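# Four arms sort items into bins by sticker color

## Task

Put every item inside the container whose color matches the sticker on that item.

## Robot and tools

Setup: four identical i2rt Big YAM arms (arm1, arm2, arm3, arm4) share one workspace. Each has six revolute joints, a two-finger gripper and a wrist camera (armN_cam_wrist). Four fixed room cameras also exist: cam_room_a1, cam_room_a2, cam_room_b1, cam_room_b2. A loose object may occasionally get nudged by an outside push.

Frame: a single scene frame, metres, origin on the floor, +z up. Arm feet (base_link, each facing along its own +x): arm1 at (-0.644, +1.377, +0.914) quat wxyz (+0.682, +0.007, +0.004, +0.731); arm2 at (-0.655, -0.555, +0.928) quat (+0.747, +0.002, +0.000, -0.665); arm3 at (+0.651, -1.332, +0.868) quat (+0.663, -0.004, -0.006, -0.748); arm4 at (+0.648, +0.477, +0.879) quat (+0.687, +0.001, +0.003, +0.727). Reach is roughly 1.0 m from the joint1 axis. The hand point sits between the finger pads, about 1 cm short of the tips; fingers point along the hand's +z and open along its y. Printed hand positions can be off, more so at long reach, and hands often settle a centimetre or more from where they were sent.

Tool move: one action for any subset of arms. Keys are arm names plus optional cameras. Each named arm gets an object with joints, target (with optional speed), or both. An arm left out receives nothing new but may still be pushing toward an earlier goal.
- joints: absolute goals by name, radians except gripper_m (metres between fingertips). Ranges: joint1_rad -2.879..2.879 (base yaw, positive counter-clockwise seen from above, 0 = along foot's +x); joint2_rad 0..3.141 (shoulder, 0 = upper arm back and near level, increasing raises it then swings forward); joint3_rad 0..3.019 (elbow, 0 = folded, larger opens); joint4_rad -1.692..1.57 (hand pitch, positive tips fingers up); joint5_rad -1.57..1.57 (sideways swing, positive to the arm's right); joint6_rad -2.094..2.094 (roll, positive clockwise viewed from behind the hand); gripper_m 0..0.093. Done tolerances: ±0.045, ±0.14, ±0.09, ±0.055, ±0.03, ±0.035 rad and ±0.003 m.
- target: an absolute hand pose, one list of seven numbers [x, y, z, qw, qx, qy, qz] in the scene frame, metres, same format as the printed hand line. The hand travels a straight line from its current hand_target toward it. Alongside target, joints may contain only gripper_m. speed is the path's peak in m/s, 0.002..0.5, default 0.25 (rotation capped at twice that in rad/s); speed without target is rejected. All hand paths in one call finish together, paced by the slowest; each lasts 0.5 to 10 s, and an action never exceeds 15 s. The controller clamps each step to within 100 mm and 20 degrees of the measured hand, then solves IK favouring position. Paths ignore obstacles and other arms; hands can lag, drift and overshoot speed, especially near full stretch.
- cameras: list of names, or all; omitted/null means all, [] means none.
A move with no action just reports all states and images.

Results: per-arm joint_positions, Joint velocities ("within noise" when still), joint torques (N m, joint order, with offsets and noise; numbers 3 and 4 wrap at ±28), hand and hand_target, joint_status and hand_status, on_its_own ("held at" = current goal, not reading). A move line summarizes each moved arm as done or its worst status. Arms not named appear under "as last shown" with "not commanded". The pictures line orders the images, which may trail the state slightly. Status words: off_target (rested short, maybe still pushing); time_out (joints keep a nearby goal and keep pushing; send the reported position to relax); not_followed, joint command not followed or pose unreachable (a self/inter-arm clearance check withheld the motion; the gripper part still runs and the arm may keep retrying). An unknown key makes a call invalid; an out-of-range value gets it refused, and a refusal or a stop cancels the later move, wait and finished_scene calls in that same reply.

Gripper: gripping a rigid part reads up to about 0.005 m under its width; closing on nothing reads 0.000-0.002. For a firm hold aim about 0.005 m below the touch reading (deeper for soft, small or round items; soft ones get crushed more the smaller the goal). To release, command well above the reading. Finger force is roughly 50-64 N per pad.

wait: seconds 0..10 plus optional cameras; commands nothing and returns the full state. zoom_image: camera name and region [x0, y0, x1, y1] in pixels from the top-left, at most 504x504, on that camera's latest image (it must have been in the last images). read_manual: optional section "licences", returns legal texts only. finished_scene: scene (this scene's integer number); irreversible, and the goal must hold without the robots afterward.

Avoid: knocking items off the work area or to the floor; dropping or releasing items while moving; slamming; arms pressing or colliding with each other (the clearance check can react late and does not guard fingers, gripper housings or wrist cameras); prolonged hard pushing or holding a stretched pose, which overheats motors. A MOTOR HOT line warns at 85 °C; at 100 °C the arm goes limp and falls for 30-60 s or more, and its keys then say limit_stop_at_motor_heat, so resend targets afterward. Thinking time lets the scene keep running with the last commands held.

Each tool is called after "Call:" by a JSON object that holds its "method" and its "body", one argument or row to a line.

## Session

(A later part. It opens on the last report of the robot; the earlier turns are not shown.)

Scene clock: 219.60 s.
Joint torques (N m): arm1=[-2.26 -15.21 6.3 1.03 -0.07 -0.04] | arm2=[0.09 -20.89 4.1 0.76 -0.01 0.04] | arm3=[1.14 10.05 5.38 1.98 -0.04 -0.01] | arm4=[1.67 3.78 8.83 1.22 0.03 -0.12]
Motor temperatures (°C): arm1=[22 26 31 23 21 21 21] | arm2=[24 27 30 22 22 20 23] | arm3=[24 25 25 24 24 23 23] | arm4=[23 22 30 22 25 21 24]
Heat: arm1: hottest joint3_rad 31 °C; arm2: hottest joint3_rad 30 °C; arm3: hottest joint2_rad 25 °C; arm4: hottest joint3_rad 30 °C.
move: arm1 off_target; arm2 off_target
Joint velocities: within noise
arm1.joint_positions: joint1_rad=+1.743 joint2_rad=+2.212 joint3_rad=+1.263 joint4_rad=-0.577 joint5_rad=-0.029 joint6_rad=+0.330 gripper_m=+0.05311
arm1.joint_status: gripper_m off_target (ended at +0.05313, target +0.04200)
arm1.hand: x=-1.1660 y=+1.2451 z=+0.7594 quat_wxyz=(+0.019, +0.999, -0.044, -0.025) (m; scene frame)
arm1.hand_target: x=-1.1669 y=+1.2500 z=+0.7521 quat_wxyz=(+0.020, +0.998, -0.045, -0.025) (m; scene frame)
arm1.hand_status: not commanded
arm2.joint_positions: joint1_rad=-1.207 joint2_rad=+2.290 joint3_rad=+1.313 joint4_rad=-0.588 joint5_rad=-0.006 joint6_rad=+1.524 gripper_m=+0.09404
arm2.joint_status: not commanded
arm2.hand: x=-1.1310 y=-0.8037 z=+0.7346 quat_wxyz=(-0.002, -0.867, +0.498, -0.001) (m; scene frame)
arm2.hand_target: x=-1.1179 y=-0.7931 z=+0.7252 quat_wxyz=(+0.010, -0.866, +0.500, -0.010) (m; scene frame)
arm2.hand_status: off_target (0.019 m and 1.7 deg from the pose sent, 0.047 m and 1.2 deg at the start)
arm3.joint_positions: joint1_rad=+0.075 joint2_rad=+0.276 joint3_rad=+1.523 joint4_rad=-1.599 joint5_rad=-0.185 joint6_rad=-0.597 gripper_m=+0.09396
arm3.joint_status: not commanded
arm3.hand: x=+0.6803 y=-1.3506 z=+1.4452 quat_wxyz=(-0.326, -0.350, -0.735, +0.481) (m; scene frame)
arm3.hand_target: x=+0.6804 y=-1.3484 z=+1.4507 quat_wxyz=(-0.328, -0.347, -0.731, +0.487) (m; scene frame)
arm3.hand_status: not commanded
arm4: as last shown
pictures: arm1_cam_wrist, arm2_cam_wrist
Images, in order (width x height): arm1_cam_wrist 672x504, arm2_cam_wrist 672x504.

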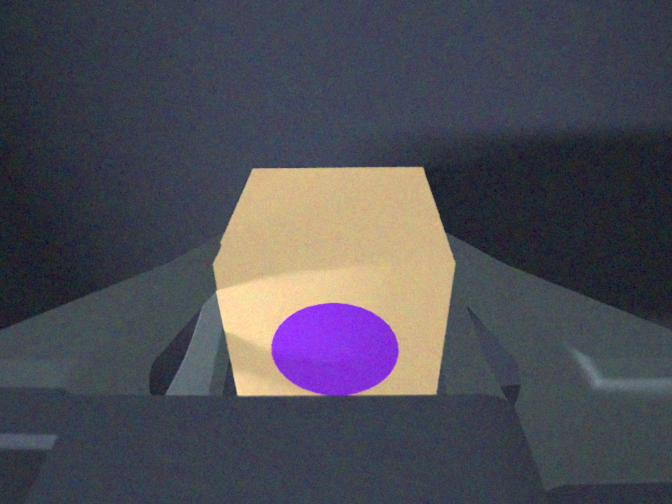

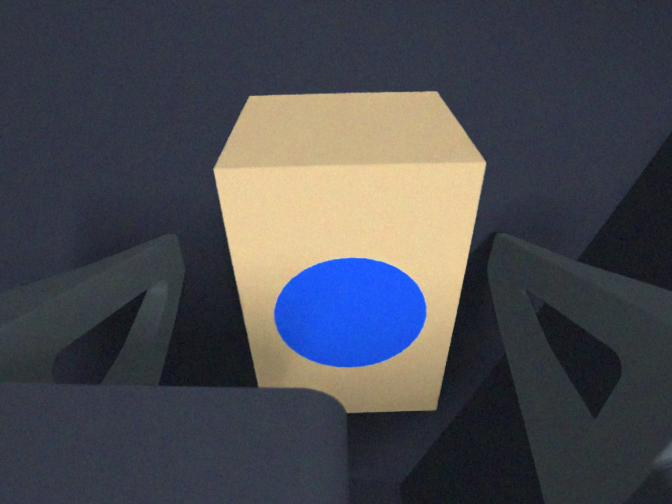

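Call:
{"method": "move", "body": {
  "arm2": {"joints":{"gripper_m":0.038}},
  "arm1": {"target":[-1.1,1.25,1.0,0.0,0.999,-0.045,-0.01],"speed":0.15},
  "arm4": {"joints":{"joint1_rad":1.0,"joint2_rad":1.0,"joint3_rad":1.2,"joint4_rad":-0.3}},
  "cameras": ["arm1_cam_wrist","arm2_cam_wrist","arm4_cam_wrist","cam_room_a2"]
}}

Scene clock: 229.57 s.
Joint torques (N m): arm1=[-0.38 -13.22 12.19 -0.06 0.14 0.08] | arm2=[0.03 -20.89 4.29 0.76 -0.01 0.04] | arm3=[1.14 9.93 5.35 1.96 -0.05 0] | arm4=[0.79 -8 11.48 2.52 0.06 0]
Motor temperatures (°C): arm1=[22 26 30 23 21 21 22] | arm2=[24 27 29 22 22 20 23] | arm3=[24 25 25 24 24 23 23] | arm4=[23 22 30 22 25 21 24]
Heat: arm1: hottest joint3_rad 30 °C; arm2: hottest joint3_rad 29 °C; arm3: hottest joint2_rad 25 °C; arm4: hottest joint3_rad 30 °C.
move: arm1 off_target; arm2 off_target; arm4 done
Joint velocities: within noise
arm1.joint_positions: joint1_rad=+1.763 joint2_rad=+1.702 joint3_rad=+1.179 joint4_rad=-1.082 joint5_rad=-0.003 joint6_rad=+0.354 gripper_m=+0.05309
arm1.joint_status: not commanded
arm1.hand: x=-1.0882 y=+1.2581 z=+0.9811 quat_wxyz=(-0.005, +0.999, -0.046, +0.009) (m; scene frame)
arm1.hand_target: x=-1.0995 y=+1.2501 z=+1.0000 quat_wxyz=(+0.000, +0.999, -0.045, -0.010) (m; scene frame)
arm1.hand_status: off_target (0.024 m and 2.3 deg from the pose sent, 0.250 m and 2.9 deg at the start)
arm2.joint_positions: joint1_rad=-1.207 joint2_rad=+2.289 joint3_rad=+1.311 joint4_rad=-0.588 joint5_rad=-0.006 joint6_rad=+1.524 gripper_m=+0.04379
arm2.joint_status: gripper_m off_target (ended at +0.04382, target +0.03800)
arm2.hand: x=-1.1301 y=-0.8032 z=+0.7345 quat_wxyz=(-0.001, -0.867, +0.498, -0.001) (m; scene frame)
arm2.hand_target: x=-1.1181 y=-0.7931 z=+0.7253 quat_wxyz=(+0.010, -0.866, +0.500, -0.010) (m; scene frame)
arm2.hand_status: not commanded
arm3: as last shown
arm4.joint_positions: joint1_rad=+1.001 joint2_rad=+1.008 joint3_rad=+1.177 joint4_rad=-0.330 joint5_rad=+0.001 joint6_rad=+0.002 gripper_m=+0.09402
arm4.joint_status: all done
arm4.hand: x=+0.2183 y=+0.7237 z=+1.3920 quat_wxyz=(-0.163, +0.735, -0.196, -0.628) (m; scene frame)
arm4.hand_target: x=+0.2210 y=+0.7224 z=+1.4174 quat_wxyz=(-0.169, +0.716, -0.190, -0.650) (m; scene frame)
arm4.hand_status: not commanded
pictures: arm1_cam_wrist, arm2_cam_wrist, arm4_cam_wrist, cam_room_a2
Images, in order (width x height): arm1_cam_wrist 672x504, arm2_cam_wrist 672x504, arm4_cam_wrist 672x504, cam_room_a2 672x504.

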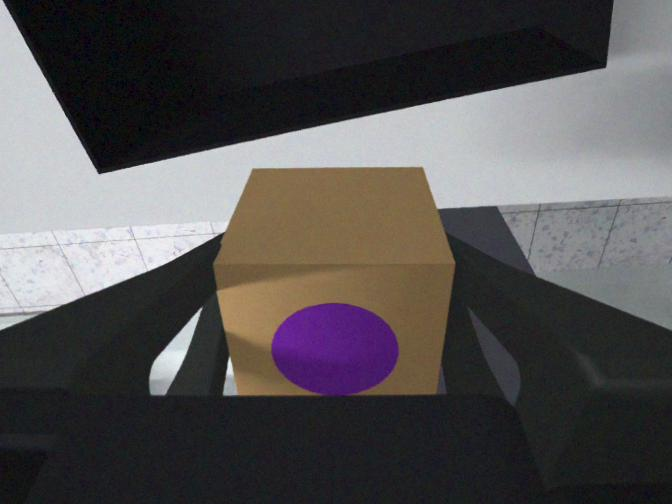

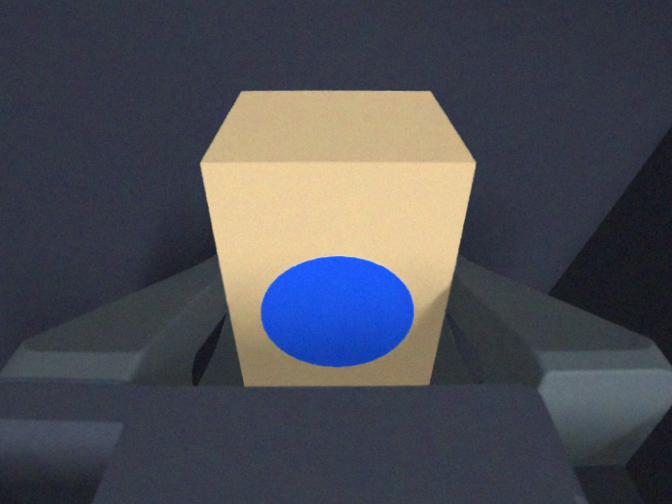

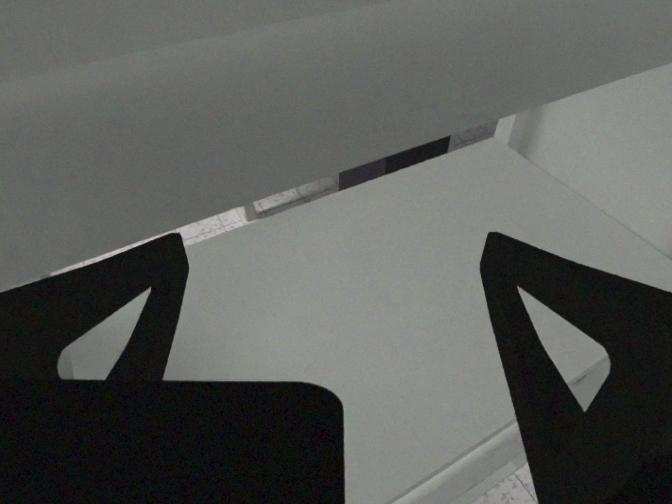

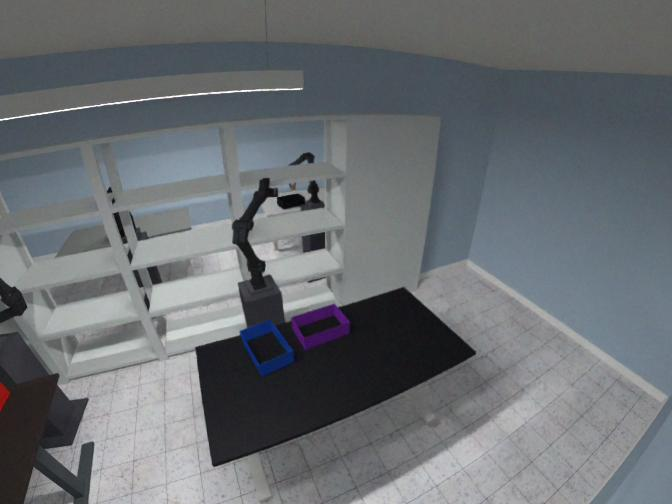

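Call:
{"method": "move", "body": {
  "arm1": {"joints":{"joint2_rad":0.8,"joint3_rad":0.95,"joint4_rad":-1.19,"joint5_rad":0,"joint6_rad":0}},
  "arm2": {"target":[-1.1,-0.78,1.0,0,0.866,-0.5,0],"speed":0.15},
  "cameras": ["arm1_cam_wrist","arm2_cam_wrist"]
}}

Call:
{"method": "move", "body": {
  "arm1": {"joints":{"joint1_rad":-2.248}},
  "arm2": {"joints":{"joint2_rad":0.8,"joint3_rad":0.95,"joint4_rad":-1.19,"joint5_rad":0,"joint6_rad":0}},
  "cameras": ["arm1_cam_wrist","arm2_cam_wrist"]
}}

Scene clock: 288.50 s.
Joint torques (N m): arm1=[-1.2 -0.67 12.62 0.9 0.06 -0.03] | arm2=[-0.15 -17.85 13.45 0.02 0.25 -0.01] | arm3=[1.26 10.05 5.35 1.95 -0.05 -0.01] | arm4=[1.14 -8.06 11.3 2.5 0.05 0]
Motor temperatures (°C): arm1=[22 26 32 23 21 21 22] | arm2=[24 29 27 22 22 20 24] | arm3=[24 25 25 24 24 23 23] | arm4=[23 22 34 22 24 21 24]
Heat: arm1: hottest joint3_rad 32 °C; arm2: hottest joint2_rad 29 °C; arm3: hottest joint2_rad 25 °C; arm4: hottest joint3_rad 34 °C.
move: arm1 done; arm2 off_target
Joint velocities: within noise
arm1.joint_positions: joint1_rad=+1.763 joint2_rad=+0.797 joint3_rad=+0.936 joint4_rad=-1.183 joint5_rad=-0.002 joint6_rad=+0.008 gripper_m=+0.05308
arm1.joint_status: all done
arm1.hand: x=-0.9364 y=+1.2973 z=+1.2076 quat_wxyz=(+0.034, +0.956, +0.123, -0.265) (m; scene frame)
arm1.hand_target: x=-0.9366 y=+1.2941 z=+1.2129 quat_wxyz=(+0.033, +0.954, +0.131, -0.267) (m; scene frame)
arm1.hand_status: not commanded
arm2.joint_positions: joint1_rad=-1.210 joint2_rad=+1.752 joint3_rad=+1.232 joint4_rad=-1.089 joint5_rad=-0.005 joint6_rad=+1.524 gripper_m=+0.04379
arm2.joint_status: not commanded
arm2.hand: x=-1.0804 y=-0.7761 z=+0.9822 quat_wxyz=(+0.016, -0.866, +0.500, -0.012) (m; scene frame)
arm2.hand_target: x=-1.0992 y=-0.7797 z=+1.0004 quat_wxyz=(+0.000, -0.866, +0.500, +0.000) (m; scene frame)
arm2.hand_status: off_target (0.027 m and 2.4 deg from the pose sent, 0.268 m and 0.3 deg at the start)
arm3, arm4: as last shown
pictures: arm1_cam_wrist, arm2_cam_wrist
Images, in order (width x height): arm1_cam_wrist 672x504, arm2_cam_wrist 672x504.

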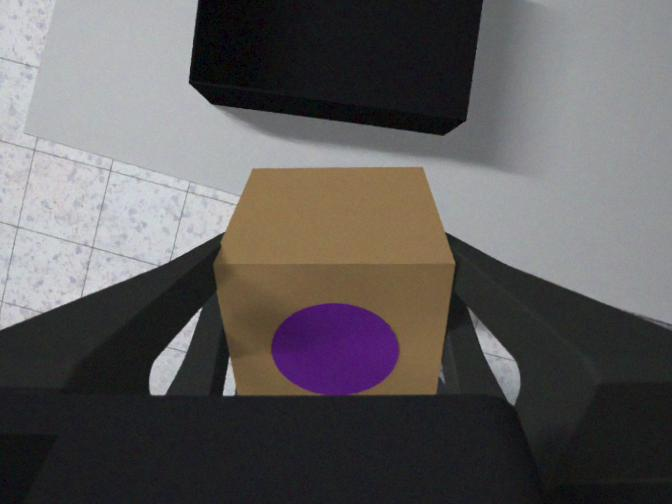

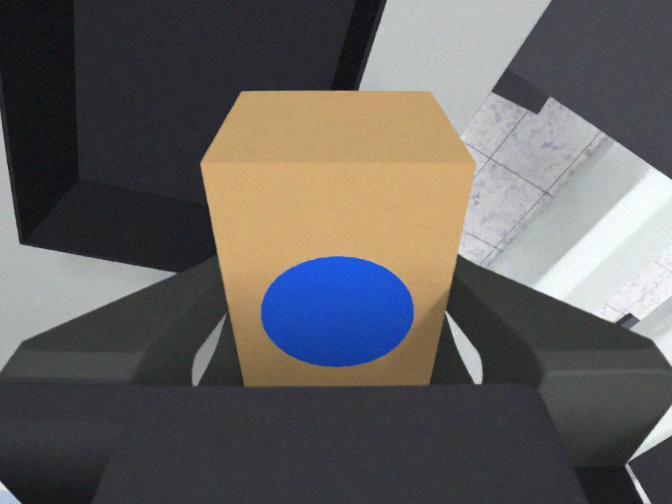

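Scene clock: 291.60 s.
Joint torques (N m): arm1=[-1.9 -0.67 12.48 1.09 -0.04 -0.06] | arm2=[0.03 -3.96 11.29 1.54 0.12 -0.07] | arm3=[1.26 10.11 5.35 1.98 -0.06 -0.01] | arm4=[0.62 -8.64 11.44 2.51 0.03 0.03]
Motor temperatures (°C): arm1=[22 26 33 23 21 21 22] | arm2=[24 29 27 22 22 20 24] | arm3=[24 25 25 24 24 23 23] | arm4=[23 22 34 22 24 21 24]
Heat: arm1: hottest joint3_rad 33 °C; arm2: hottest joint2_rad 29 °C; arm3: hottest joint2_rad 25 °C; arm4: hottest joint3_rad 34 °C.
move: arm1 done; arm2 done
Joint velocities: within noise
arm1.joint_positions: joint1_rad=-2.243 joint2_rad=+0.797 joint3_rad=+0.936 joint4_rad=-1.183 joint5_rad=+0.002 joint6_rad=+0.006 gripper_m=+0.05310
arm1.joint_status: all done
arm1.hand: x=-0.3864 y=+1.2013 z=+1.1987 quat_wxyz=(-0.241, -0.290, -0.923, +0.078) (m; scene frame)
arm1.hand_target: x=-0.3861 y=+1.1997 z=+1.2040 quat_wxyz=(-0.243, -0.289, -0.923, +0.080) (m; scene frame)
arm1.hand_status: not commanded
arm2.joint_positions: joint1_rad=-1.211 joint2_rad=+0.797 joint3_rad=+0.958 joint4_rad=-1.182 joint5_rad=-0.003 joint6_rad=+0.014 gripper_m=+0.04379
arm2.joint_status: all done
arm2.hand: x=-0.9320 y=-0.6991 z=+1.2275 quat_wxyz=(-0.066, -0.937, -0.222, +0.261) (m; scene frame)
arm2.hand_target: x=-0.9315 y=-0.6951 z=+1.2215 quat_wxyz=(-0.059, -0.939, -0.224, +0.254) (m; scene frame)
arm2.hand_status: not commanded
arm3, arm4: as last shown
pictures: arm1_cam_wrist, arm2_cam_wrist
Images, in order (width x height): arm1_cam_wrist 672x504, arm2_cam_wrist 672x504.

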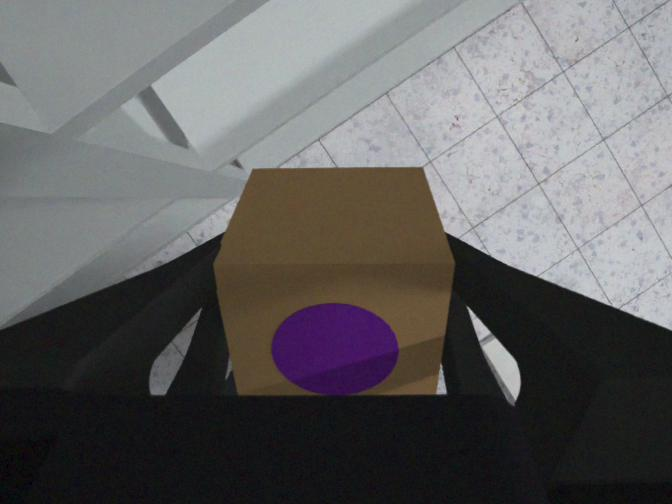

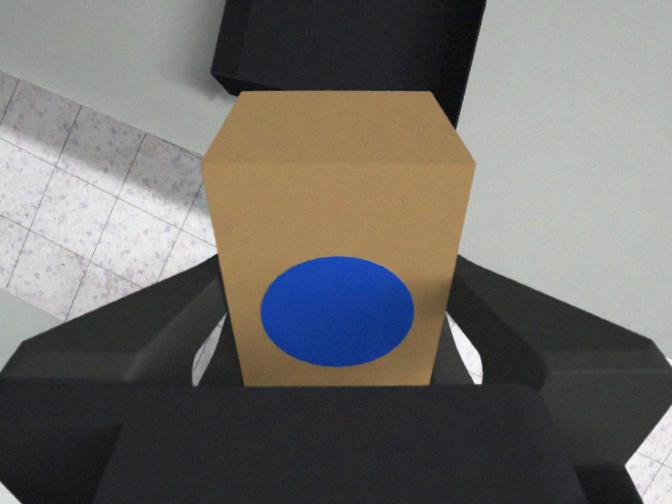

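Call:
{"method": "move", "body": {
  "arm1": {"target":[-0.299,1.137,1.13,0.083,0.298,0.950,-0.026]},
  "arm2": {"joints":{"joint1_rad":2.12}},
  "arm4": {"joints":{"joint1_rad":0.905,"joint2_rad":0.6,"joint3_rad":1.3,"joint4_rad":-1.1}},
  "cameras": ["arm1_cam_wrist","arm4_cam_wrist","cam_room_b2"]
}}

Scene clock: 299.03 s.
Joint torques (N m): arm1=[-2.55 -8.76 15.8 0.12 -0.05 -0.04] | arm2=[0.85 -3.96 11.25 1.54 0.02 -0.05] | arm3=[1.14 10.05 5.38 1.95 -0.05 -0.01] | arm4=[1.55 0.62 8.13 1.06 0 0.02]
Motor temperatures (°C): arm1=[22 26 34 23 21 21 22] | arm2=[24 28 27 22 22 20 24] | arm3=[24 25 25 24 24 23 23] | arm4=[23 22 35 22 24 21 24]
Heat: arm1: hottest joint3_rad 34 °C; arm2: hottest joint2_rad 28 °C; arm3: hottest joint2_rad 25 °C; arm4: hottest joint3_rad 35 °C.
move: arm1 off_target; arm2 done; arm4 done
Joint velocities: within noise
arm1.joint_positions: joint1_rad=-2.244 joint2_rad=+1.322 joint3_rad=+1.120 joint4_rad=-1.238 joint5_rad=-0.006 joint6_rad=+0.003 gripper_m=+0.05309
arm1.joint_status: not commanded
arm1.hand: x=-0.3108 y=+1.1495 z=+1.1021 quat_wxyz=(-0.055, -0.298, -0.953, +0.018) (m; scene frame)
arm1.hand_target: x=-0.3001 y=+1.1378 z=+1.1299 quat_wxyz=(-0.083, -0.298, -0.951, +0.026) (m; scene frame)
arm1.hand_status: off_target (0.033 m and 3.3 deg from the pose sent, 0.128 m and 19.4 deg at the start)
arm2.joint_positions: joint1_rad=+2.118 joint2_rad=+0.797 joint3_rad=+0.958 joint4_rad=-1.182 joint5_rad=-0.001 joint6_rad=+0.012 gripper_m=+0.04379
arm2.joint_status: all done
arm2.hand: x=-0.4104 y=-0.3648 z=+1.2295 quat_wxyz=(-0.257, +0.308, -0.911, -0.091) (m; scene frame)
arm2.hand_target: x=-0.4125 y=-0.3657 z=+1.2236 quat_wxyz=(-0.249, +0.315, -0.912, -0.087) (m; scene frame)
arm2.hand_status: not commanded
arm3: as last shown
arm4.joint_positions: joint1_rad=+0.901 joint2_rad=+0.605 joint3_rad=+1.297 joint4_rad=-1.088 joint5_rad=+0.001 joint6_rad=+0.002 gripper_m=+0.09402
arm4.joint_status: all done
arm4.hand: x=+0.4302 y=+0.6350 z=+1.4306 quat_wxyz=(-0.165, +0.792, -0.254, -0.530) (m; scene frame)
arm4.hand_target: x=+0.4323 y=+0.6320 z=+1.4304 quat_wxyz=(-0.164, +0.794, -0.251, -0.528) (m; scene frame)
arm4.hand_status: not commanded
pictures: arm1_cam_wrist, arm4_cam_wrist, cam_room_b2
Images, in order (width x height): arm1_cam_wrist 672x504, arm4_cam_wrist 672x504, cam_room_b2 672x504.

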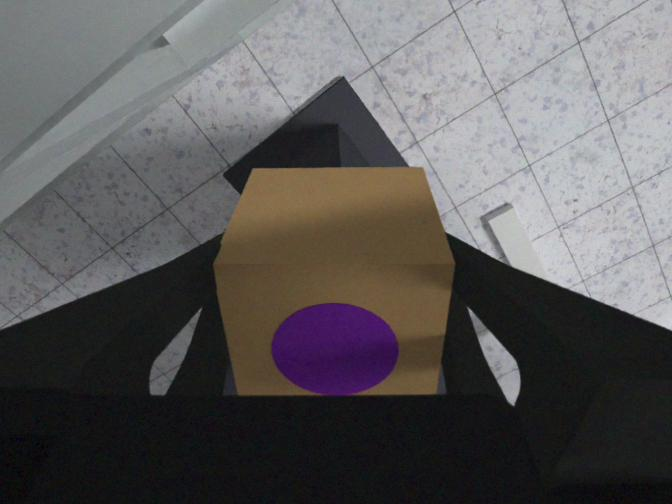

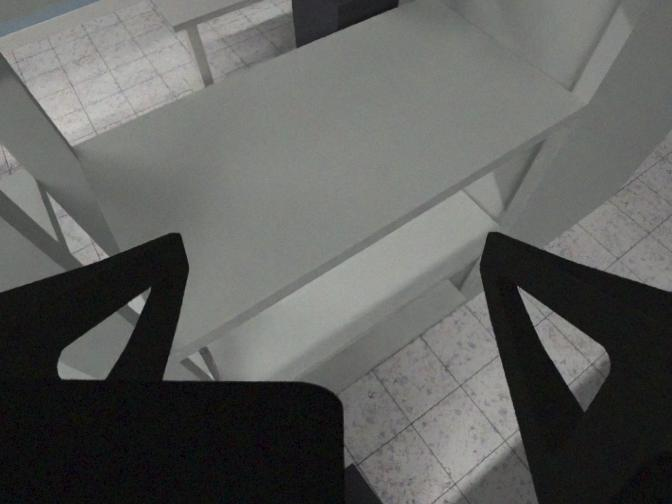

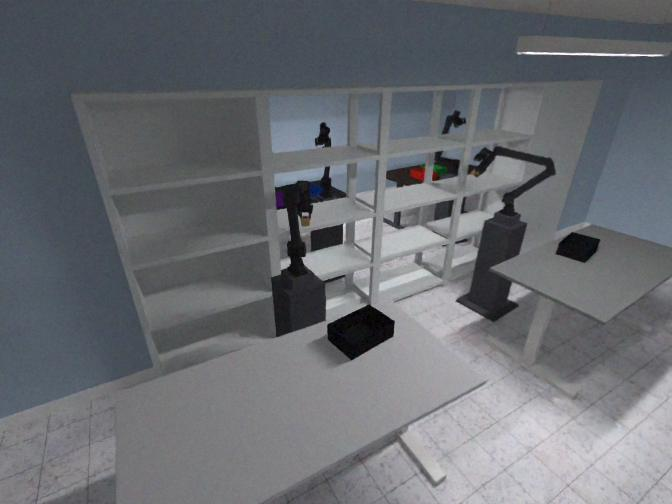

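Call:
{"method": "move", "body": {
  "arm1": {"target":[-0.024,0.945,1.125,0.083,0.298,0.950,-0.026]},
  "cameras": ["arm1_cam_wrist","arm4_cam_wrist","cam_room_b2"]
}}

Scene clock: 310.23 s.
Joint torques (N m): arm1=[-2.78 -20.54 16.24 0.32 -0.04 -0.03] | arm2=[0.91 -3.84 11.28 1.54 0.02 -0.06] | arm3=[1.26 10.05 5.35 1.95 -0.05 0] | arm4=[1.08 1.2 8.1 1.01 0.01 0.05]
Motor temperatures (°C): arm1=[22 26 36 23 21 21 23] | arm2=[24 27 28 22 22 20 24] | arm3=[24 25 25 24 24 23 23] | arm4=[23 22 35 22 24 21 24]
Heat: arm1: hottest joint3_rad 36 °C; arm2: hottest joint3_rad 28 °C; arm3: hottest joint2_rad 25 °C; arm4: hottest joint3_rad 35 °C.
move: arm1 off_target
Joint velocities: within noise
arm1.joint_positions: joint1_rad=-2.244 joint2_rad=+2.360 joint3_rad=+2.625 joint4_rad=-1.685 joint5_rad=-0.006 joint6_rad=+0.003 gripper_m=+0.05309
arm1.joint_status: not commanded
arm1.hand: x=-0.0280 y=+0.9543 z=+1.1093 quat_wxyz=(-0.065, -0.298, -0.952, +0.021) (m; scene frame)
arm1.hand_target: x=-0.0249 y=+0.9457 z=+1.1249 quat_wxyz=(-0.084, -0.298, -0.950, +0.027) (m; scene frame)
arm1.hand_status: off_target (0.019 m and 2.1 deg from the pose sent, 0.353 m and 3.3 deg at the start)
arm2, arm3, arm4: as last shown
pictures: arm1_cam_wrist, arm4_cam_wrist, cam_room_b2
Images, in order (width x height): arm1_cam_wrist 672x504, arm4_cam_wrist 672x504, cam_room_b2 672x504.

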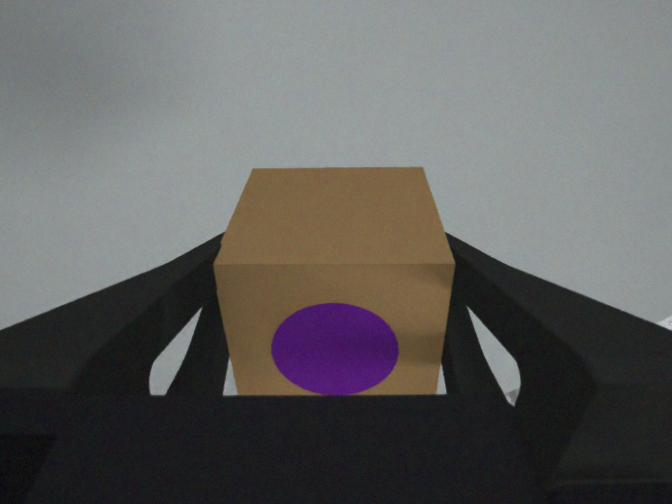

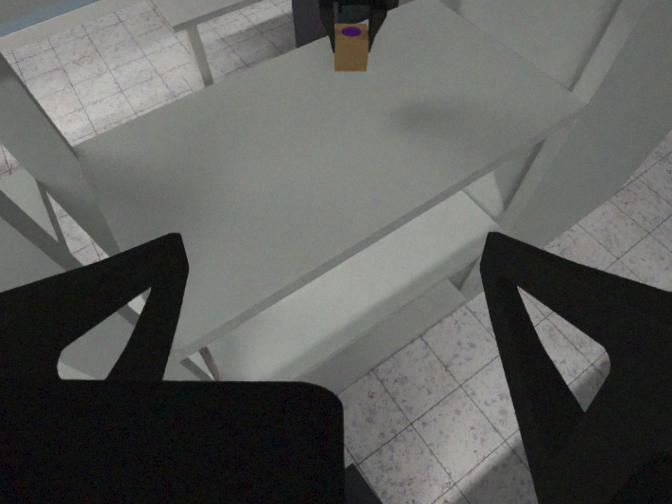

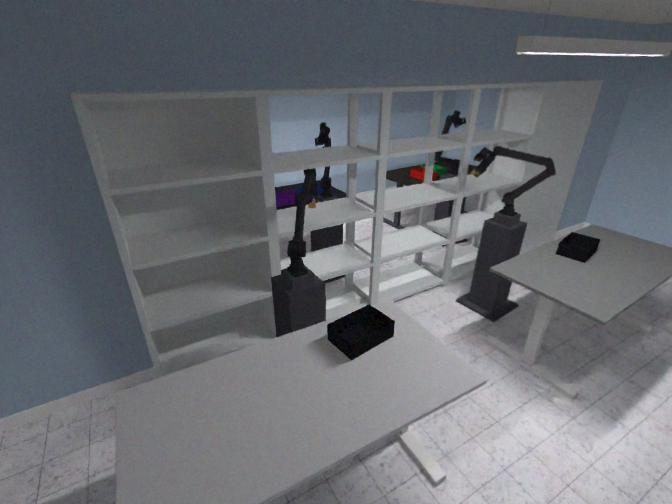

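Call:
{"method": "move", "body": {
  "arm1": {"target":[-0.024,0.945,1.05,0.083,0.298,0.950,-0.026],"speed":0.1},
  "arm2": {"target":[-0.285,-0.26,1.14,0.0824,-0.326,0.941,0.0285],"speed":0.2},
  "cameras": ["arm4_cam_wrist","arm2_cam_wrist"]
}}

Scene clock: 317.73 s.
Joint torques (N m): arm1=[-2.73 -24.23 10.28 1.39 0 -0.03] | arm2=[1.55 -14.21 16.06 0.5 0.11 0.04] | arm3=[1.2 9.99 5.37 1.91 -0.04 -0.01] | arm4=[0.97 0.85 8.03 0.96 0.05 0.03]
Motor temperatures (°C): arm1=[22 26 36 23 21 21 23] | arm2=[24 27 29 22 22 20 25] | arm3=[24 25 25 24 24 23 23] | arm4=[23 22 35 22 24 21 24]
Heat: arm1: hottest joint3_rad 36 °C; arm2: hottest joint3_rad 29 °C; arm3: hottest joint2_rad 25 °C; arm4: hottest joint3_rad 35 °C.
move: arm1 off_target; arm2 off_target
Joint velocities: within noise
arm1.joint_positions: joint1_rad=-2.244 joint2_rad=+2.330 joint3_rad=+2.368 joint4_rad=-1.461 joint5_rad=-0.007 joint6_rad=+0.002 gripper_m=+0.05307
arm1.joint_status: not commanded
arm1.hand: x=-0.0246 y=+0.9517 z=+1.0326 quat_wxyz=(-0.063, -0.297, -0.952, +0.019) (m; scene frame)
arm1.hand_target: x=-0.0242 y=+0.9452 z=+1.0500 quat_wxyz=(-0.083, -0.298, -0.951, +0.026) (m; scene frame)
arm1.hand_status: off_target (0.019 m and 2.4 deg from the pose sent, 0.060 m and 2.1 deg at the start)
arm2.joint_positions: joint1_rad=+2.120 joint2_rad=+1.473 joint3_rad=+1.255 joint4_rad=-1.225 joint5_rad=+0.000 joint6_rad=+0.012 gripper_m=+0.04379
arm2.joint_status: not commanded
arm2.hand: x=-0.2963 y=-0.2740 z=+1.1171 quat_wxyz=(-0.061, +0.321, -0.945, -0.023) (m; scene frame)
arm2.hand_target: x=-0.2860 y=-0.2608 z=+1.1400 quat_wxyz=(-0.083, +0.326, -0.941, -0.029) (m; scene frame)
arm2.hand_status: off_target (0.029 m and 2.6 deg from the pose sent, 0.186 m and 21.7 deg at the start)
arm3, arm4: as last shown
pictures: arm2_cam_wrist, arm4_cam_wrist
Images, in order (width x height): arm2_cam_wrist 672x504, arm4_cam_wrist 672x504.

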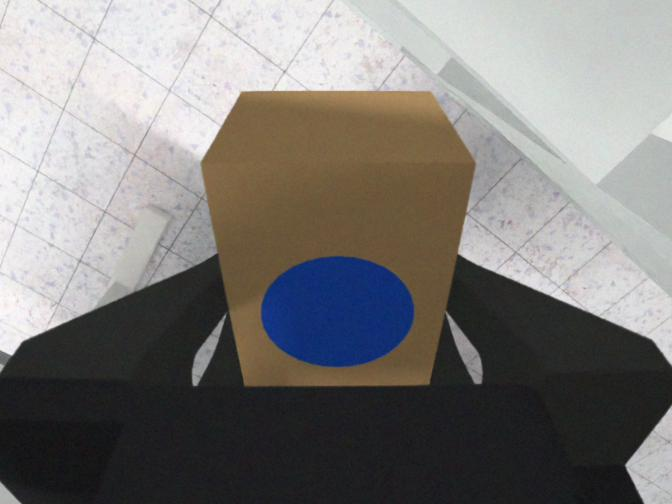

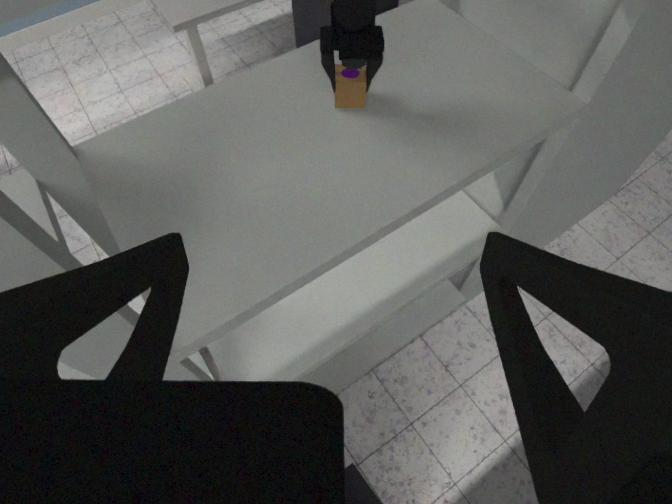

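Call:
{"method": "move", "body": {
  "arm1": {"target":[-0.024,0.945,1.02,0.083,0.298,0.950,-0.026],"speed":0.06},
  "cameras": ["arm4_cam_wrist"]
}}

Call:
{"method": "zoom_image", "body": {
  "camera": "arm4_cam_wrist",
  "region": [270, 0, 450, 150]
}}

Scene clock: 322.03 s.
Joint torques (N m): arm1=[-2.78 -21.48 9.33 1.85 0.01 -0.03] | arm2=[1.55 -14.1 16.1 0.47 0.12 0.04] | arm3=[1.32 9.99 5.37 1.94 -0.05 -0.01] | arm4=[1.08 0.67 8.24 0.94 0.04 0.03]
Motor temperatures (°C): arm1=[22 27 36 23 21 21 23] | arm2=[24 27 29 22 22 20 25] | arm3=[24 25 25 24 24 23 23] | arm4=[23 22 35 22 24 21 24]
Heat: arm1: hottest joint3_rad 36 °C; arm2: hottest joint3_rad 29 °C; arm3: hottest joint2_rad 25 °C; arm4: hottest joint3_rad 35 °C.
move: arm1 off_target
Joint velocities: within noise
arm1.joint_positions: joint1_rad=-2.244 joint2_rad=+2.295 joint3_rad=+2.299 joint4_rad=-1.393 joint5_rad=-0.008 joint6_rad=+0.002 gripper_m=+0.05307
arm1.joint_status: not commanded
arm1.hand: x=-0.0241 y=+0.9515 z=+1.0323 quat_wxyz=(-0.080, -0.297, -0.951, +0.024) (m; scene frame)
arm1.hand_target: x=-0.0242 y=+0.9453 z=+1.0202 quat_wxyz=(-0.083, -0.298, -0.951, +0.026) (m; scene frame)
arm1.hand_status: off_target (0.014 m and 0.4 deg from the pose sent, 0.014 m and 2.4 deg at the start)
arm2, arm3, arm4: as last shown
pictures: arm4_cam_wrist
Images, in order (width x height): arm4_cam_wrist 672x504.

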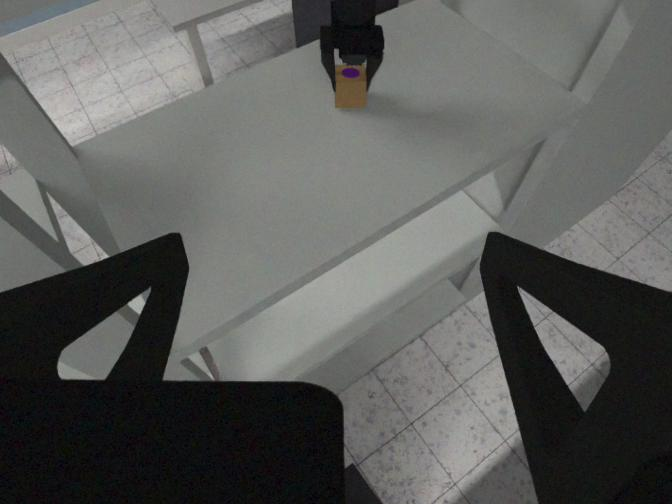

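Scaled by 2.800.

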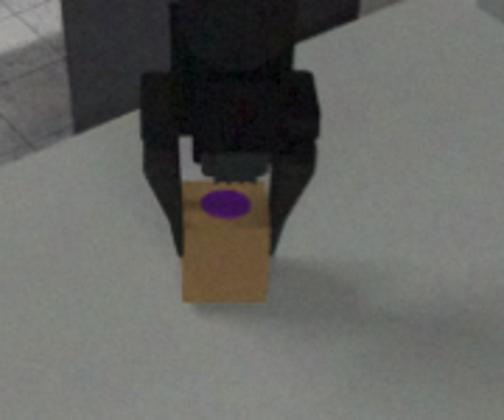

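Call:
{"method": "move", "body": {
  "arm1": {"joints":{"gripper_m":0.075}},
  "cameras": ["arm4_cam_wrist","arm1_cam_wrist"]
}}

Call:
{"method": "move", "body": {
  "arm1": {"target":[-0.030,0.949,1.13,0.083,0.298,0.950,-0.026],"speed":0.15},
  "cameras": ["arm4_cam_wrist","arm1_cam_wrist"]
}}

Scene clock: 325.57 s.
Joint torques (N m): arm1=[-2.43 -21.3 10.97 1.31 0.06 0.02] | arm2=[1.55 -14.04 16.12 0.47 0.11 0.04] | arm3=[1.2 10.05 5.37 1.94 -0.04 -0.01] | arm4=[1.14 1.03 8.05 1.03 0.02 0.04]
Motor temperatures (°C): arm1=[22 27 36 23 21 21 23] | arm2=[24 27 30 22 22 20 25] | arm3=[24 25 25 24 24 23 23] | arm4=[23 22 35 22 24 21 24]
Heat: arm1: hottest joint3_rad 36 °C; arm2: hottest joint3_rad 30 °C; arm3: hottest joint2_rad 25 °C; arm4: hottest joint3_rad 35 °C.
move: arm1 done
Joint velocities: within noise
arm1.joint_positions: joint1_rad=-2.244 joint2_rad=+2.295 joint3_rad=+2.280 joint4_rad=-1.379 joint5_rad=-0.008 joint6_rad=+0.002 gripper_m=+0.07496
arm1.joint_status: all done
arm1.hand: x=-0.0253 y=+0.9523 z=+1.0245 quat_wxyz=(-0.078, -0.297, -0.951, +0.023) (m; scene frame)
arm1.hand_target: x=-0.0242 y=+0.9453 z=+1.0202 quat_wxyz=(-0.083, -0.298, -0.951, +0.026) (m; scene frame)
arm1.hand_status: not commanded
arm2, arm4: as last shown
arm3.joint_positions: joint1_rad=+0.075 joint2_rad=+0.276 joint3_rad=+1.523 joint4_rad=-1.599 joint5_rad=-0.185 joint6_rad=-0.597 gripper_m=+0.09396
arm3.joint_status: not commanded
arm3.hand: x=+0.6803 y=-1.3506 z=+1.4452 quat_wxyz=(-0.326, -0.350, -0.735, +0.481) (m; scene frame)
arm3.hand_target: x=+0.6804 y=-1.3484 z=+1.4507 quat_wxyz=(-0.328, -0.347, -0.731, +0.487) (m; scene frame)
arm3.hand_status: not commanded
pictures: arm1_cam_wrist, arm4_cam_wrist
Images, in order (width x height): arm1_cam_wrist 672x504, arm4_cam_wrist 672x504.

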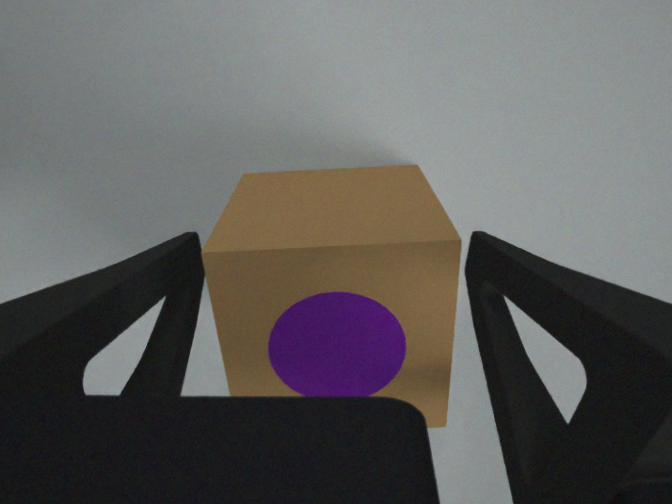

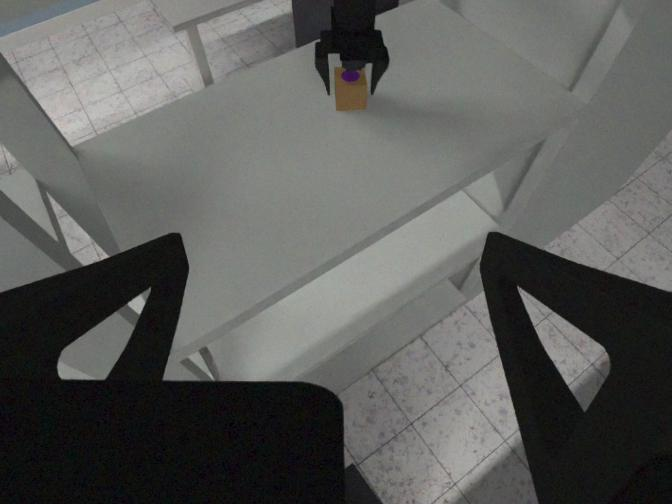

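Scene clock: 327.33 s.
Joint torques (N m): arm1=[-2.43 -20.84 15.43 0.38 0 -0.01] | arm2=[1.61 -14.04 16.05 0.49 0.12 0.04] | arm3=[1.2 9.99 5.34 1.94 -0.05 -0.01] | arm4=[1.03 1.08 8.27 0.98 0.05 0]
Motor temperatures (°C): arm1=[22 27 36 23 21 21 23] | arm2=[24 27 30 22 22 20 25] | arm3=[24 25 25 24 24 23 23] | arm4=[23 22 35 22 24 21 24]
Heat: arm1: hottest joint3_rad 36 °C; arm2: hottest joint3_rad 30 °C; arm3: hottest joint2_rad 25 °C; arm4: hottest joint3_rad 35 °C.
move: arm1 off_target
Joint velocities: within noise
arm1.joint_positions: joint1_rad=-2.244 joint2_rad=+2.320 joint3_rad=+2.569 joint4_rad=-1.662 joint5_rad=-0.008 joint6_rad=+0.002 gripper_m=+0.07496
arm1.joint_status: not commanded
arm1.hand: x=-0.0324 y=+0.9579 z=+1.1161 quat_wxyz=(-0.069, -0.297, -0.952, +0.021) (m; scene frame)
arm1.hand_target: x=-0.0307 y=+0.9496 z=+1.1298 quat_wxyz=(-0.084, -0.298, -0.951, +0.026) (m; scene frame)
arm1.hand_status: off_target (0.017 m and 1.8 deg from the pose sent, 0.106 m and 0.7 deg at the start)
arm2, arm3, arm4: as last shown
pictures: arm1_cam_wrist, arm4_cam_wrist
Images, in order (width x height): arm1_cam_wrist 672x504, arm4_cam_wrist 672x504.

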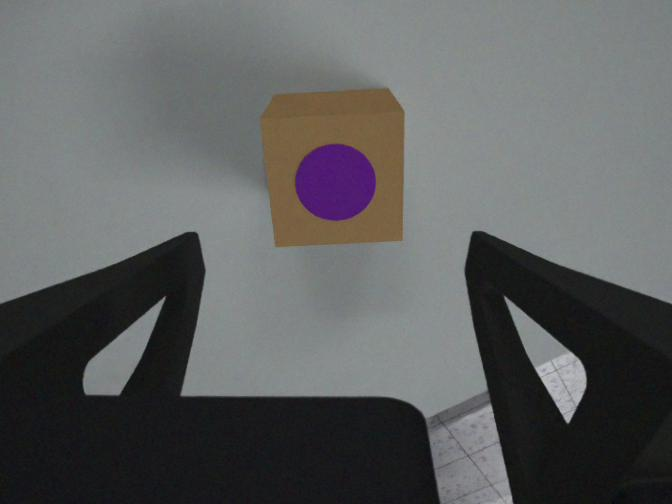

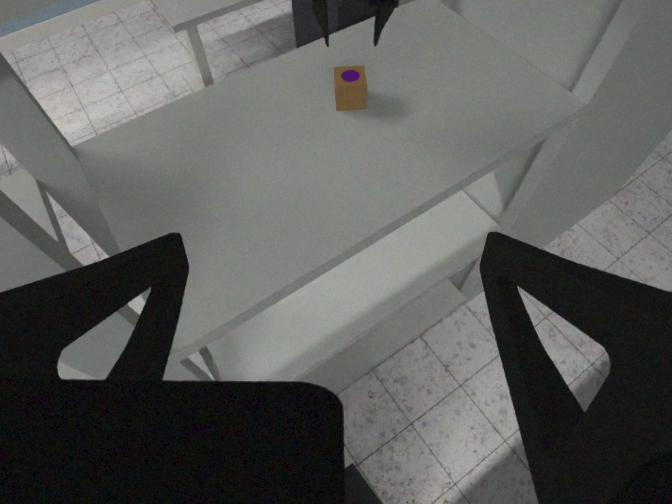

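Call:
{"method": "move", "body": {
  "arm1": {"target":[-0.30,1.14,1.13,0.083,0.298,0.950,-0.026]},
  "arm2": {"target":[-0.040,-0.064,1.125,0.0824,-0.326,0.941,0.0285]},
  "arm4": {"target":[0.3,0.74,1.17,0.0811,-0.9173,0.3025,0.2458]},
  "cameras": ["arm4_cam_wrist","arm2_cam_wrist","cam_room_a2"]
}}

Scene clock: 336.70 s.
Joint torques (N m): arm1=[-2.78 -7.36 11.03 1.31 0.04 0] | arm2=[1.61 -26.23 15.97 0.7 0.12 0.03] | arm3=[1.26 10.17 5.37 1.94 -0.05 0] | arm4=[-0.03 -9.52 10.15 1.25 0.2 -0.01]
Motor temperatures (°C): arm1=[22 27 35 23 21 21 22] | arm2=[24 26 32 22 22 20 25] | arm3=[24 25 25 24 24 23 23] | arm4=[23 22 35 22 24 21 24]
Heat: arm1: hottest joint3_rad 35 °C; arm2: hottest joint3_rad 32 °C; arm3: hottest joint2_rad 25 °C; arm4: hottest joint3_rad 35 °C.
move: arm1 done; arm2 off_target; arm4 off_target
Joint velocities: within noise
arm1.joint_positions: joint1_rad=-2.244 joint2_rad=+1.308 joint3_rad=+1.173 joint4_rad=-1.261 joint5_rad=-0.008 joint6_rad=+0.002 gripper_m=+0.07496
arm1.joint_status: not commanded
arm1.hand: x=-0.3022 y=+1.1443 z=+1.1286 quat_wxyz=(-0.077, -0.297, -0.951, +0.023) (m; scene frame)
arm1.hand_target: x=-0.3000 y=+1.1401 z=+1.1300 quat_wxyz=(-0.083, -0.298, -0.951, +0.026) (m; scene frame)
arm1.hand_status: done (0.005 m and 0.8 deg from the pose sent, 0.324 m and 1.8 deg at the start)
arm2.joint_positions: joint1_rad=+2.120 joint2_rad=+2.487 joint3_rad=+2.816 joint4_rad=-1.671 joint5_rad=+0.000 joint6_rad=+0.012 gripper_m=+0.04379
arm2.joint_status: not commanded
arm2.hand: x=-0.0415 y=-0.0735 z=+1.1220 quat_wxyz=(-0.109, +0.319, -0.941, -0.039) (m; scene frame)
arm2.hand_target: x=-0.0411 y=-0.0649 z=+1.1246 quat_wxyz=(-0.119, +0.325, -0.937, -0.041) (m; scene frame)
arm2.hand_status: off_target (0.010 m and 3.4 deg from the pose sent, 0.331 m and 2.6 deg at the start; a joint's target at an end of its range on 25 of 69 steps)
arm3: as last shown
arm4.joint_positions: joint1_rad=+0.883 joint2_rad=+1.162 joint3_rad=+1.140 joint4_rad=-1.061 joint5_rad=+0.000 joint6_rad=+0.002 gripper_m=+0.09402
arm4.joint_status: not commanded
arm4.hand: x=+0.3018 y=+0.7329 z=+1.1593 quat_wxyz=(-0.073, +0.922, -0.303, -0.231) (m; scene frame)
arm4.hand_target: x=+0.3002 y=+0.7398 z=+1.1700 quat_wxyz=(-0.081, +0.917, -0.303, -0.246) (m; scene frame)
arm4.hand_status: off_target (0.013 m and 2.0 deg from the pose sent, 0.310 m and 37.5 deg at the start)
pictures: arm2_cam_wrist, arm4_cam_wrist, cam_room_a2
Images, in order (width x height): arm2_cam_wrist 672x504, arm4_cam_wrist 672x504, cam_room_a2 672x504.

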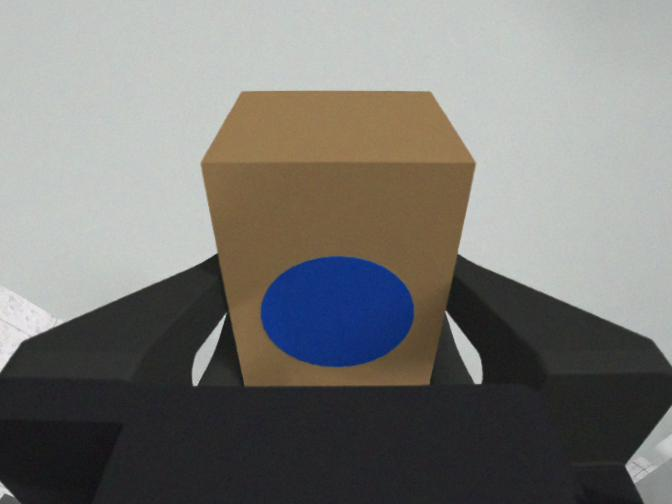

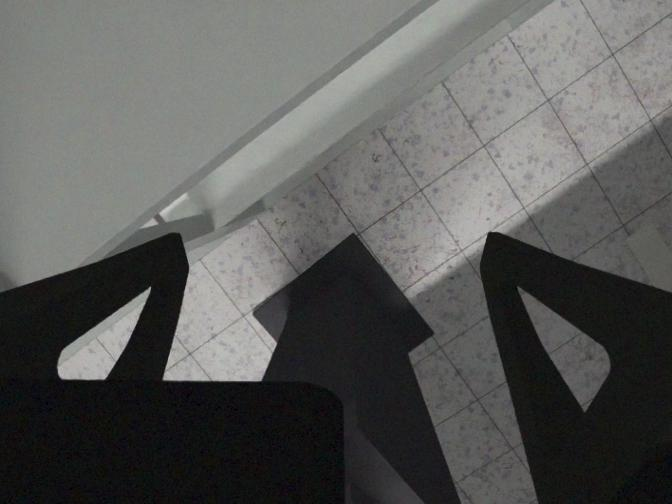

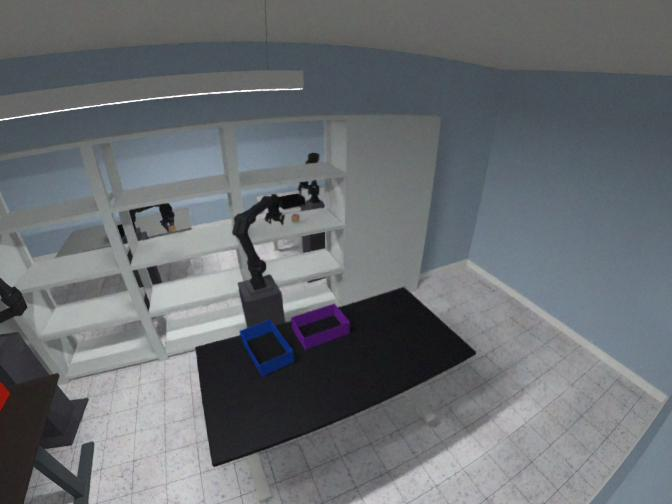

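Call:
{"method": "move", "body": {
  "arm1": {"joints":{"joint2_rad":0.6,"joint3_rad":1.2}},
  "arm2": {"target":[-0.041,-0.066,1.035,0.0824,-0.326,0.941,0.0285],"speed":0.1},
  "arm4": {"target":[0.055,0.93,1.14,0.0811,-0.9173,0.3025,0.2458]},
  "cameras": ["arm4_cam_wrist","cam_room_b1"]
}}

Call:
{"method": "move", "body": {
  "arm2": {"target":[-0.041,-0.066,1.01,0.0824,-0.326,0.941,0.0285],"speed":0.06},
  "cameras": ["arm2_cam_wrist"]
}}

Scene clock: 345.57 s.
Joint torques (N m): arm1=[-2.2 3.6 12.59 1.92 0.04 0.04] | arm2=[1.44 -29.04 10.22 1.66 0.11 0.02] | arm3=[1.38 10.11 5.39 1.96 -0.05 0] | arm4=[0.44 -21.83 13.12 0.38 0.02 -0.07]
Motor temperatures (°C): arm1=[22 27 35 23 21 21 22] | arm2=[24 27 33 22 22 20 25] | arm3=[24 25 25 24 24 23 23] | arm4=[23 22 36 22 24 21 24]
Heat: arm1: hottest joint3_rad 35 °C; arm2: hottest joint3_rad 33 °C; arm3: hottest joint2_rad 25 °C; arm4: hottest joint3_rad 36 °C.
move: arm1 done; arm2 done; arm4 off_target
Joint velocities: within noise
arm1.joint_positions: joint1_rad=-2.244 joint2_rad=+0.591 joint3_rad=+1.173 joint4_rad=-1.261 joint5_rad=-0.008 joint6_rad=+0.002 gripper_m=+0.07496
arm1.joint_status: all done
arm1.hand: x=-0.4258 y=+1.2316 z=+1.3638 quat_wxyz=(-0.406, -0.267, -0.865, +0.125) (m; scene frame)
arm1.hand_target: x=-0.4239 y=+1.2286 z=+1.3775 quat_wxyz=(-0.418, -0.267, -0.859, +0.131) (m; scene frame)
arm1.hand_status: not commanded
arm2.joint_positions: joint1_rad=+2.120 joint2_rad=+2.487 joint3_rad=+2.605 joint4_rad=-1.520 joint5_rad=+0.000 joint6_rad=+0.012 gripper_m=+0.04379
arm2.joint_status: not commanded
arm2.hand: x=-0.0385 y=-0.0711 z=+1.0408 quat_wxyz=(-0.081, +0.320, -0.943, -0.030) (m; scene frame)
arm2.hand_target: x=-0.0411 y=-0.0661 z=+1.0349 quat_wxyz=(-0.082, +0.326, -0.941, -0.028) (m; scene frame)
arm2.hand_status: done (0.008 m and 0.8 deg from the pose sent, 0.087 m and 3.4 deg at the start)
arm3: as last shown
arm4.joint_positions: joint1_rad=+0.874 joint2_rad=+1.980 joint3_rad=+2.015 joint4_rad=-1.105 joint5_rad=+0.000 joint6_rad=+0.000 gripper_m=+0.09402
arm4.joint_status: not commanded
arm4.hand: x=+0.0603 y=+0.9176 z=+1.1288 quat_wxyz=(-0.076, +0.919, -0.305, -0.237) (m; scene frame)
arm4.hand_target: x=+0.0557 y=+0.9295 z=+1.1398 quat_wxyz=(-0.081, +0.917, -0.302, -0.246) (m; scene frame)
arm4.hand_status: off_target (0.018 m and 1.3 deg from the pose sent, 0.316 m and 2.0 deg at the start)
pictures: arm4_cam_wrist, cam_room_b1
Images, in order (width x height): arm4_cam_wrist 672x504, cam_room_b1 672x504.

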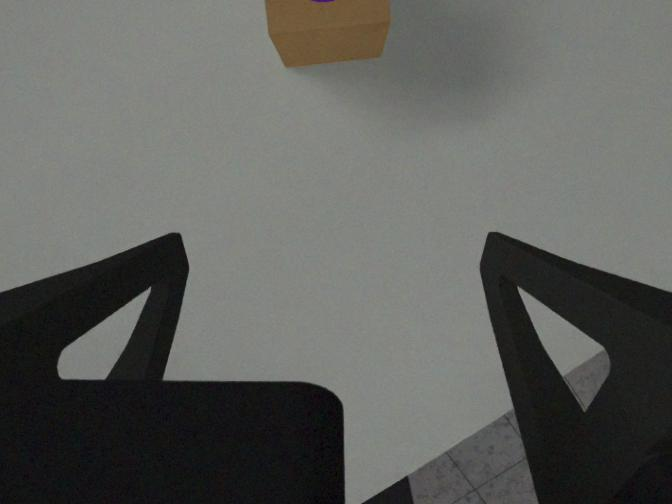

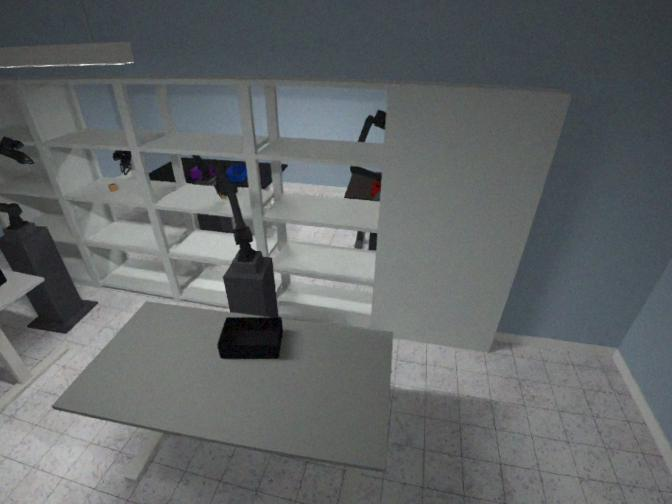

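Scene clock: 346.53 s.
Joint torques (N m): arm1=[-2.67 3.9 12.51 2.03 0.07 0.03] | arm2=[1.38 -29.74 9.83 1.63 0.09 0.01] | arm3=[1.2 9.93 5.37 1.98 -0.05 -0.01] | arm4=[-0.15 -22.18 13.09 0.42 0.02 -0.06]
Motor temperatures (°C): arm1=[22 27 35 23 21 21 22] | arm2=[24 27 33 22 22 20 25] | arm3=[24 25 25 24 24 23 23] | arm4=[23 22 37 22 24 21 24]
Heat: arm1: hottest joint3_rad 35 °C; arm2: hottest joint3_rad 33 °C; arm3: hottest joint2_rad 25 °C; arm4: hottest joint3_rad 37 °C.
move: arm2 done
Joint velocities: within noise
arm1, arm3, arm4: as last shown
arm2.joint_positions: joint1_rad=+2.120 joint2_rad=+2.484 joint3_rad=+2.525 joint4_rad=-1.443 joint5_rad=+0.000 joint6_rad=+0.012 gripper_m=+0.04379
arm2.joint_status: not commanded
arm2.hand: x=-0.0371 y=-0.0701 z=+1.0122 quat_wxyz=(-0.081, +0.320, -0.943, -0.029) (m; scene frame)
arm2.hand_target: x=-0.0409 y=-0.0661 z=+1.0100 quat_wxyz=(-0.082, +0.326, -0.941, -0.028) (m; scene frame)
arm2.hand_status: done (0.006 m and 0.8 deg from the pose sent, 0.031 m and 0.7 deg at the start)
arm4.hand_target: x=+0.0557 y=+0.9296 z=+1.1398 quat_wxyz=(-0.081, +0.917, -0.302, -0.246) (m; scene frame)
pictures: arm2_cam_wrist
Images, in order (width x height): arm2_cam_wrist 672x504.

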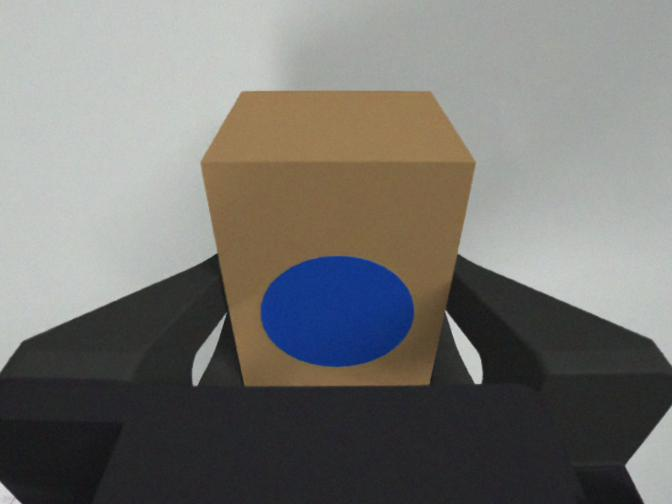

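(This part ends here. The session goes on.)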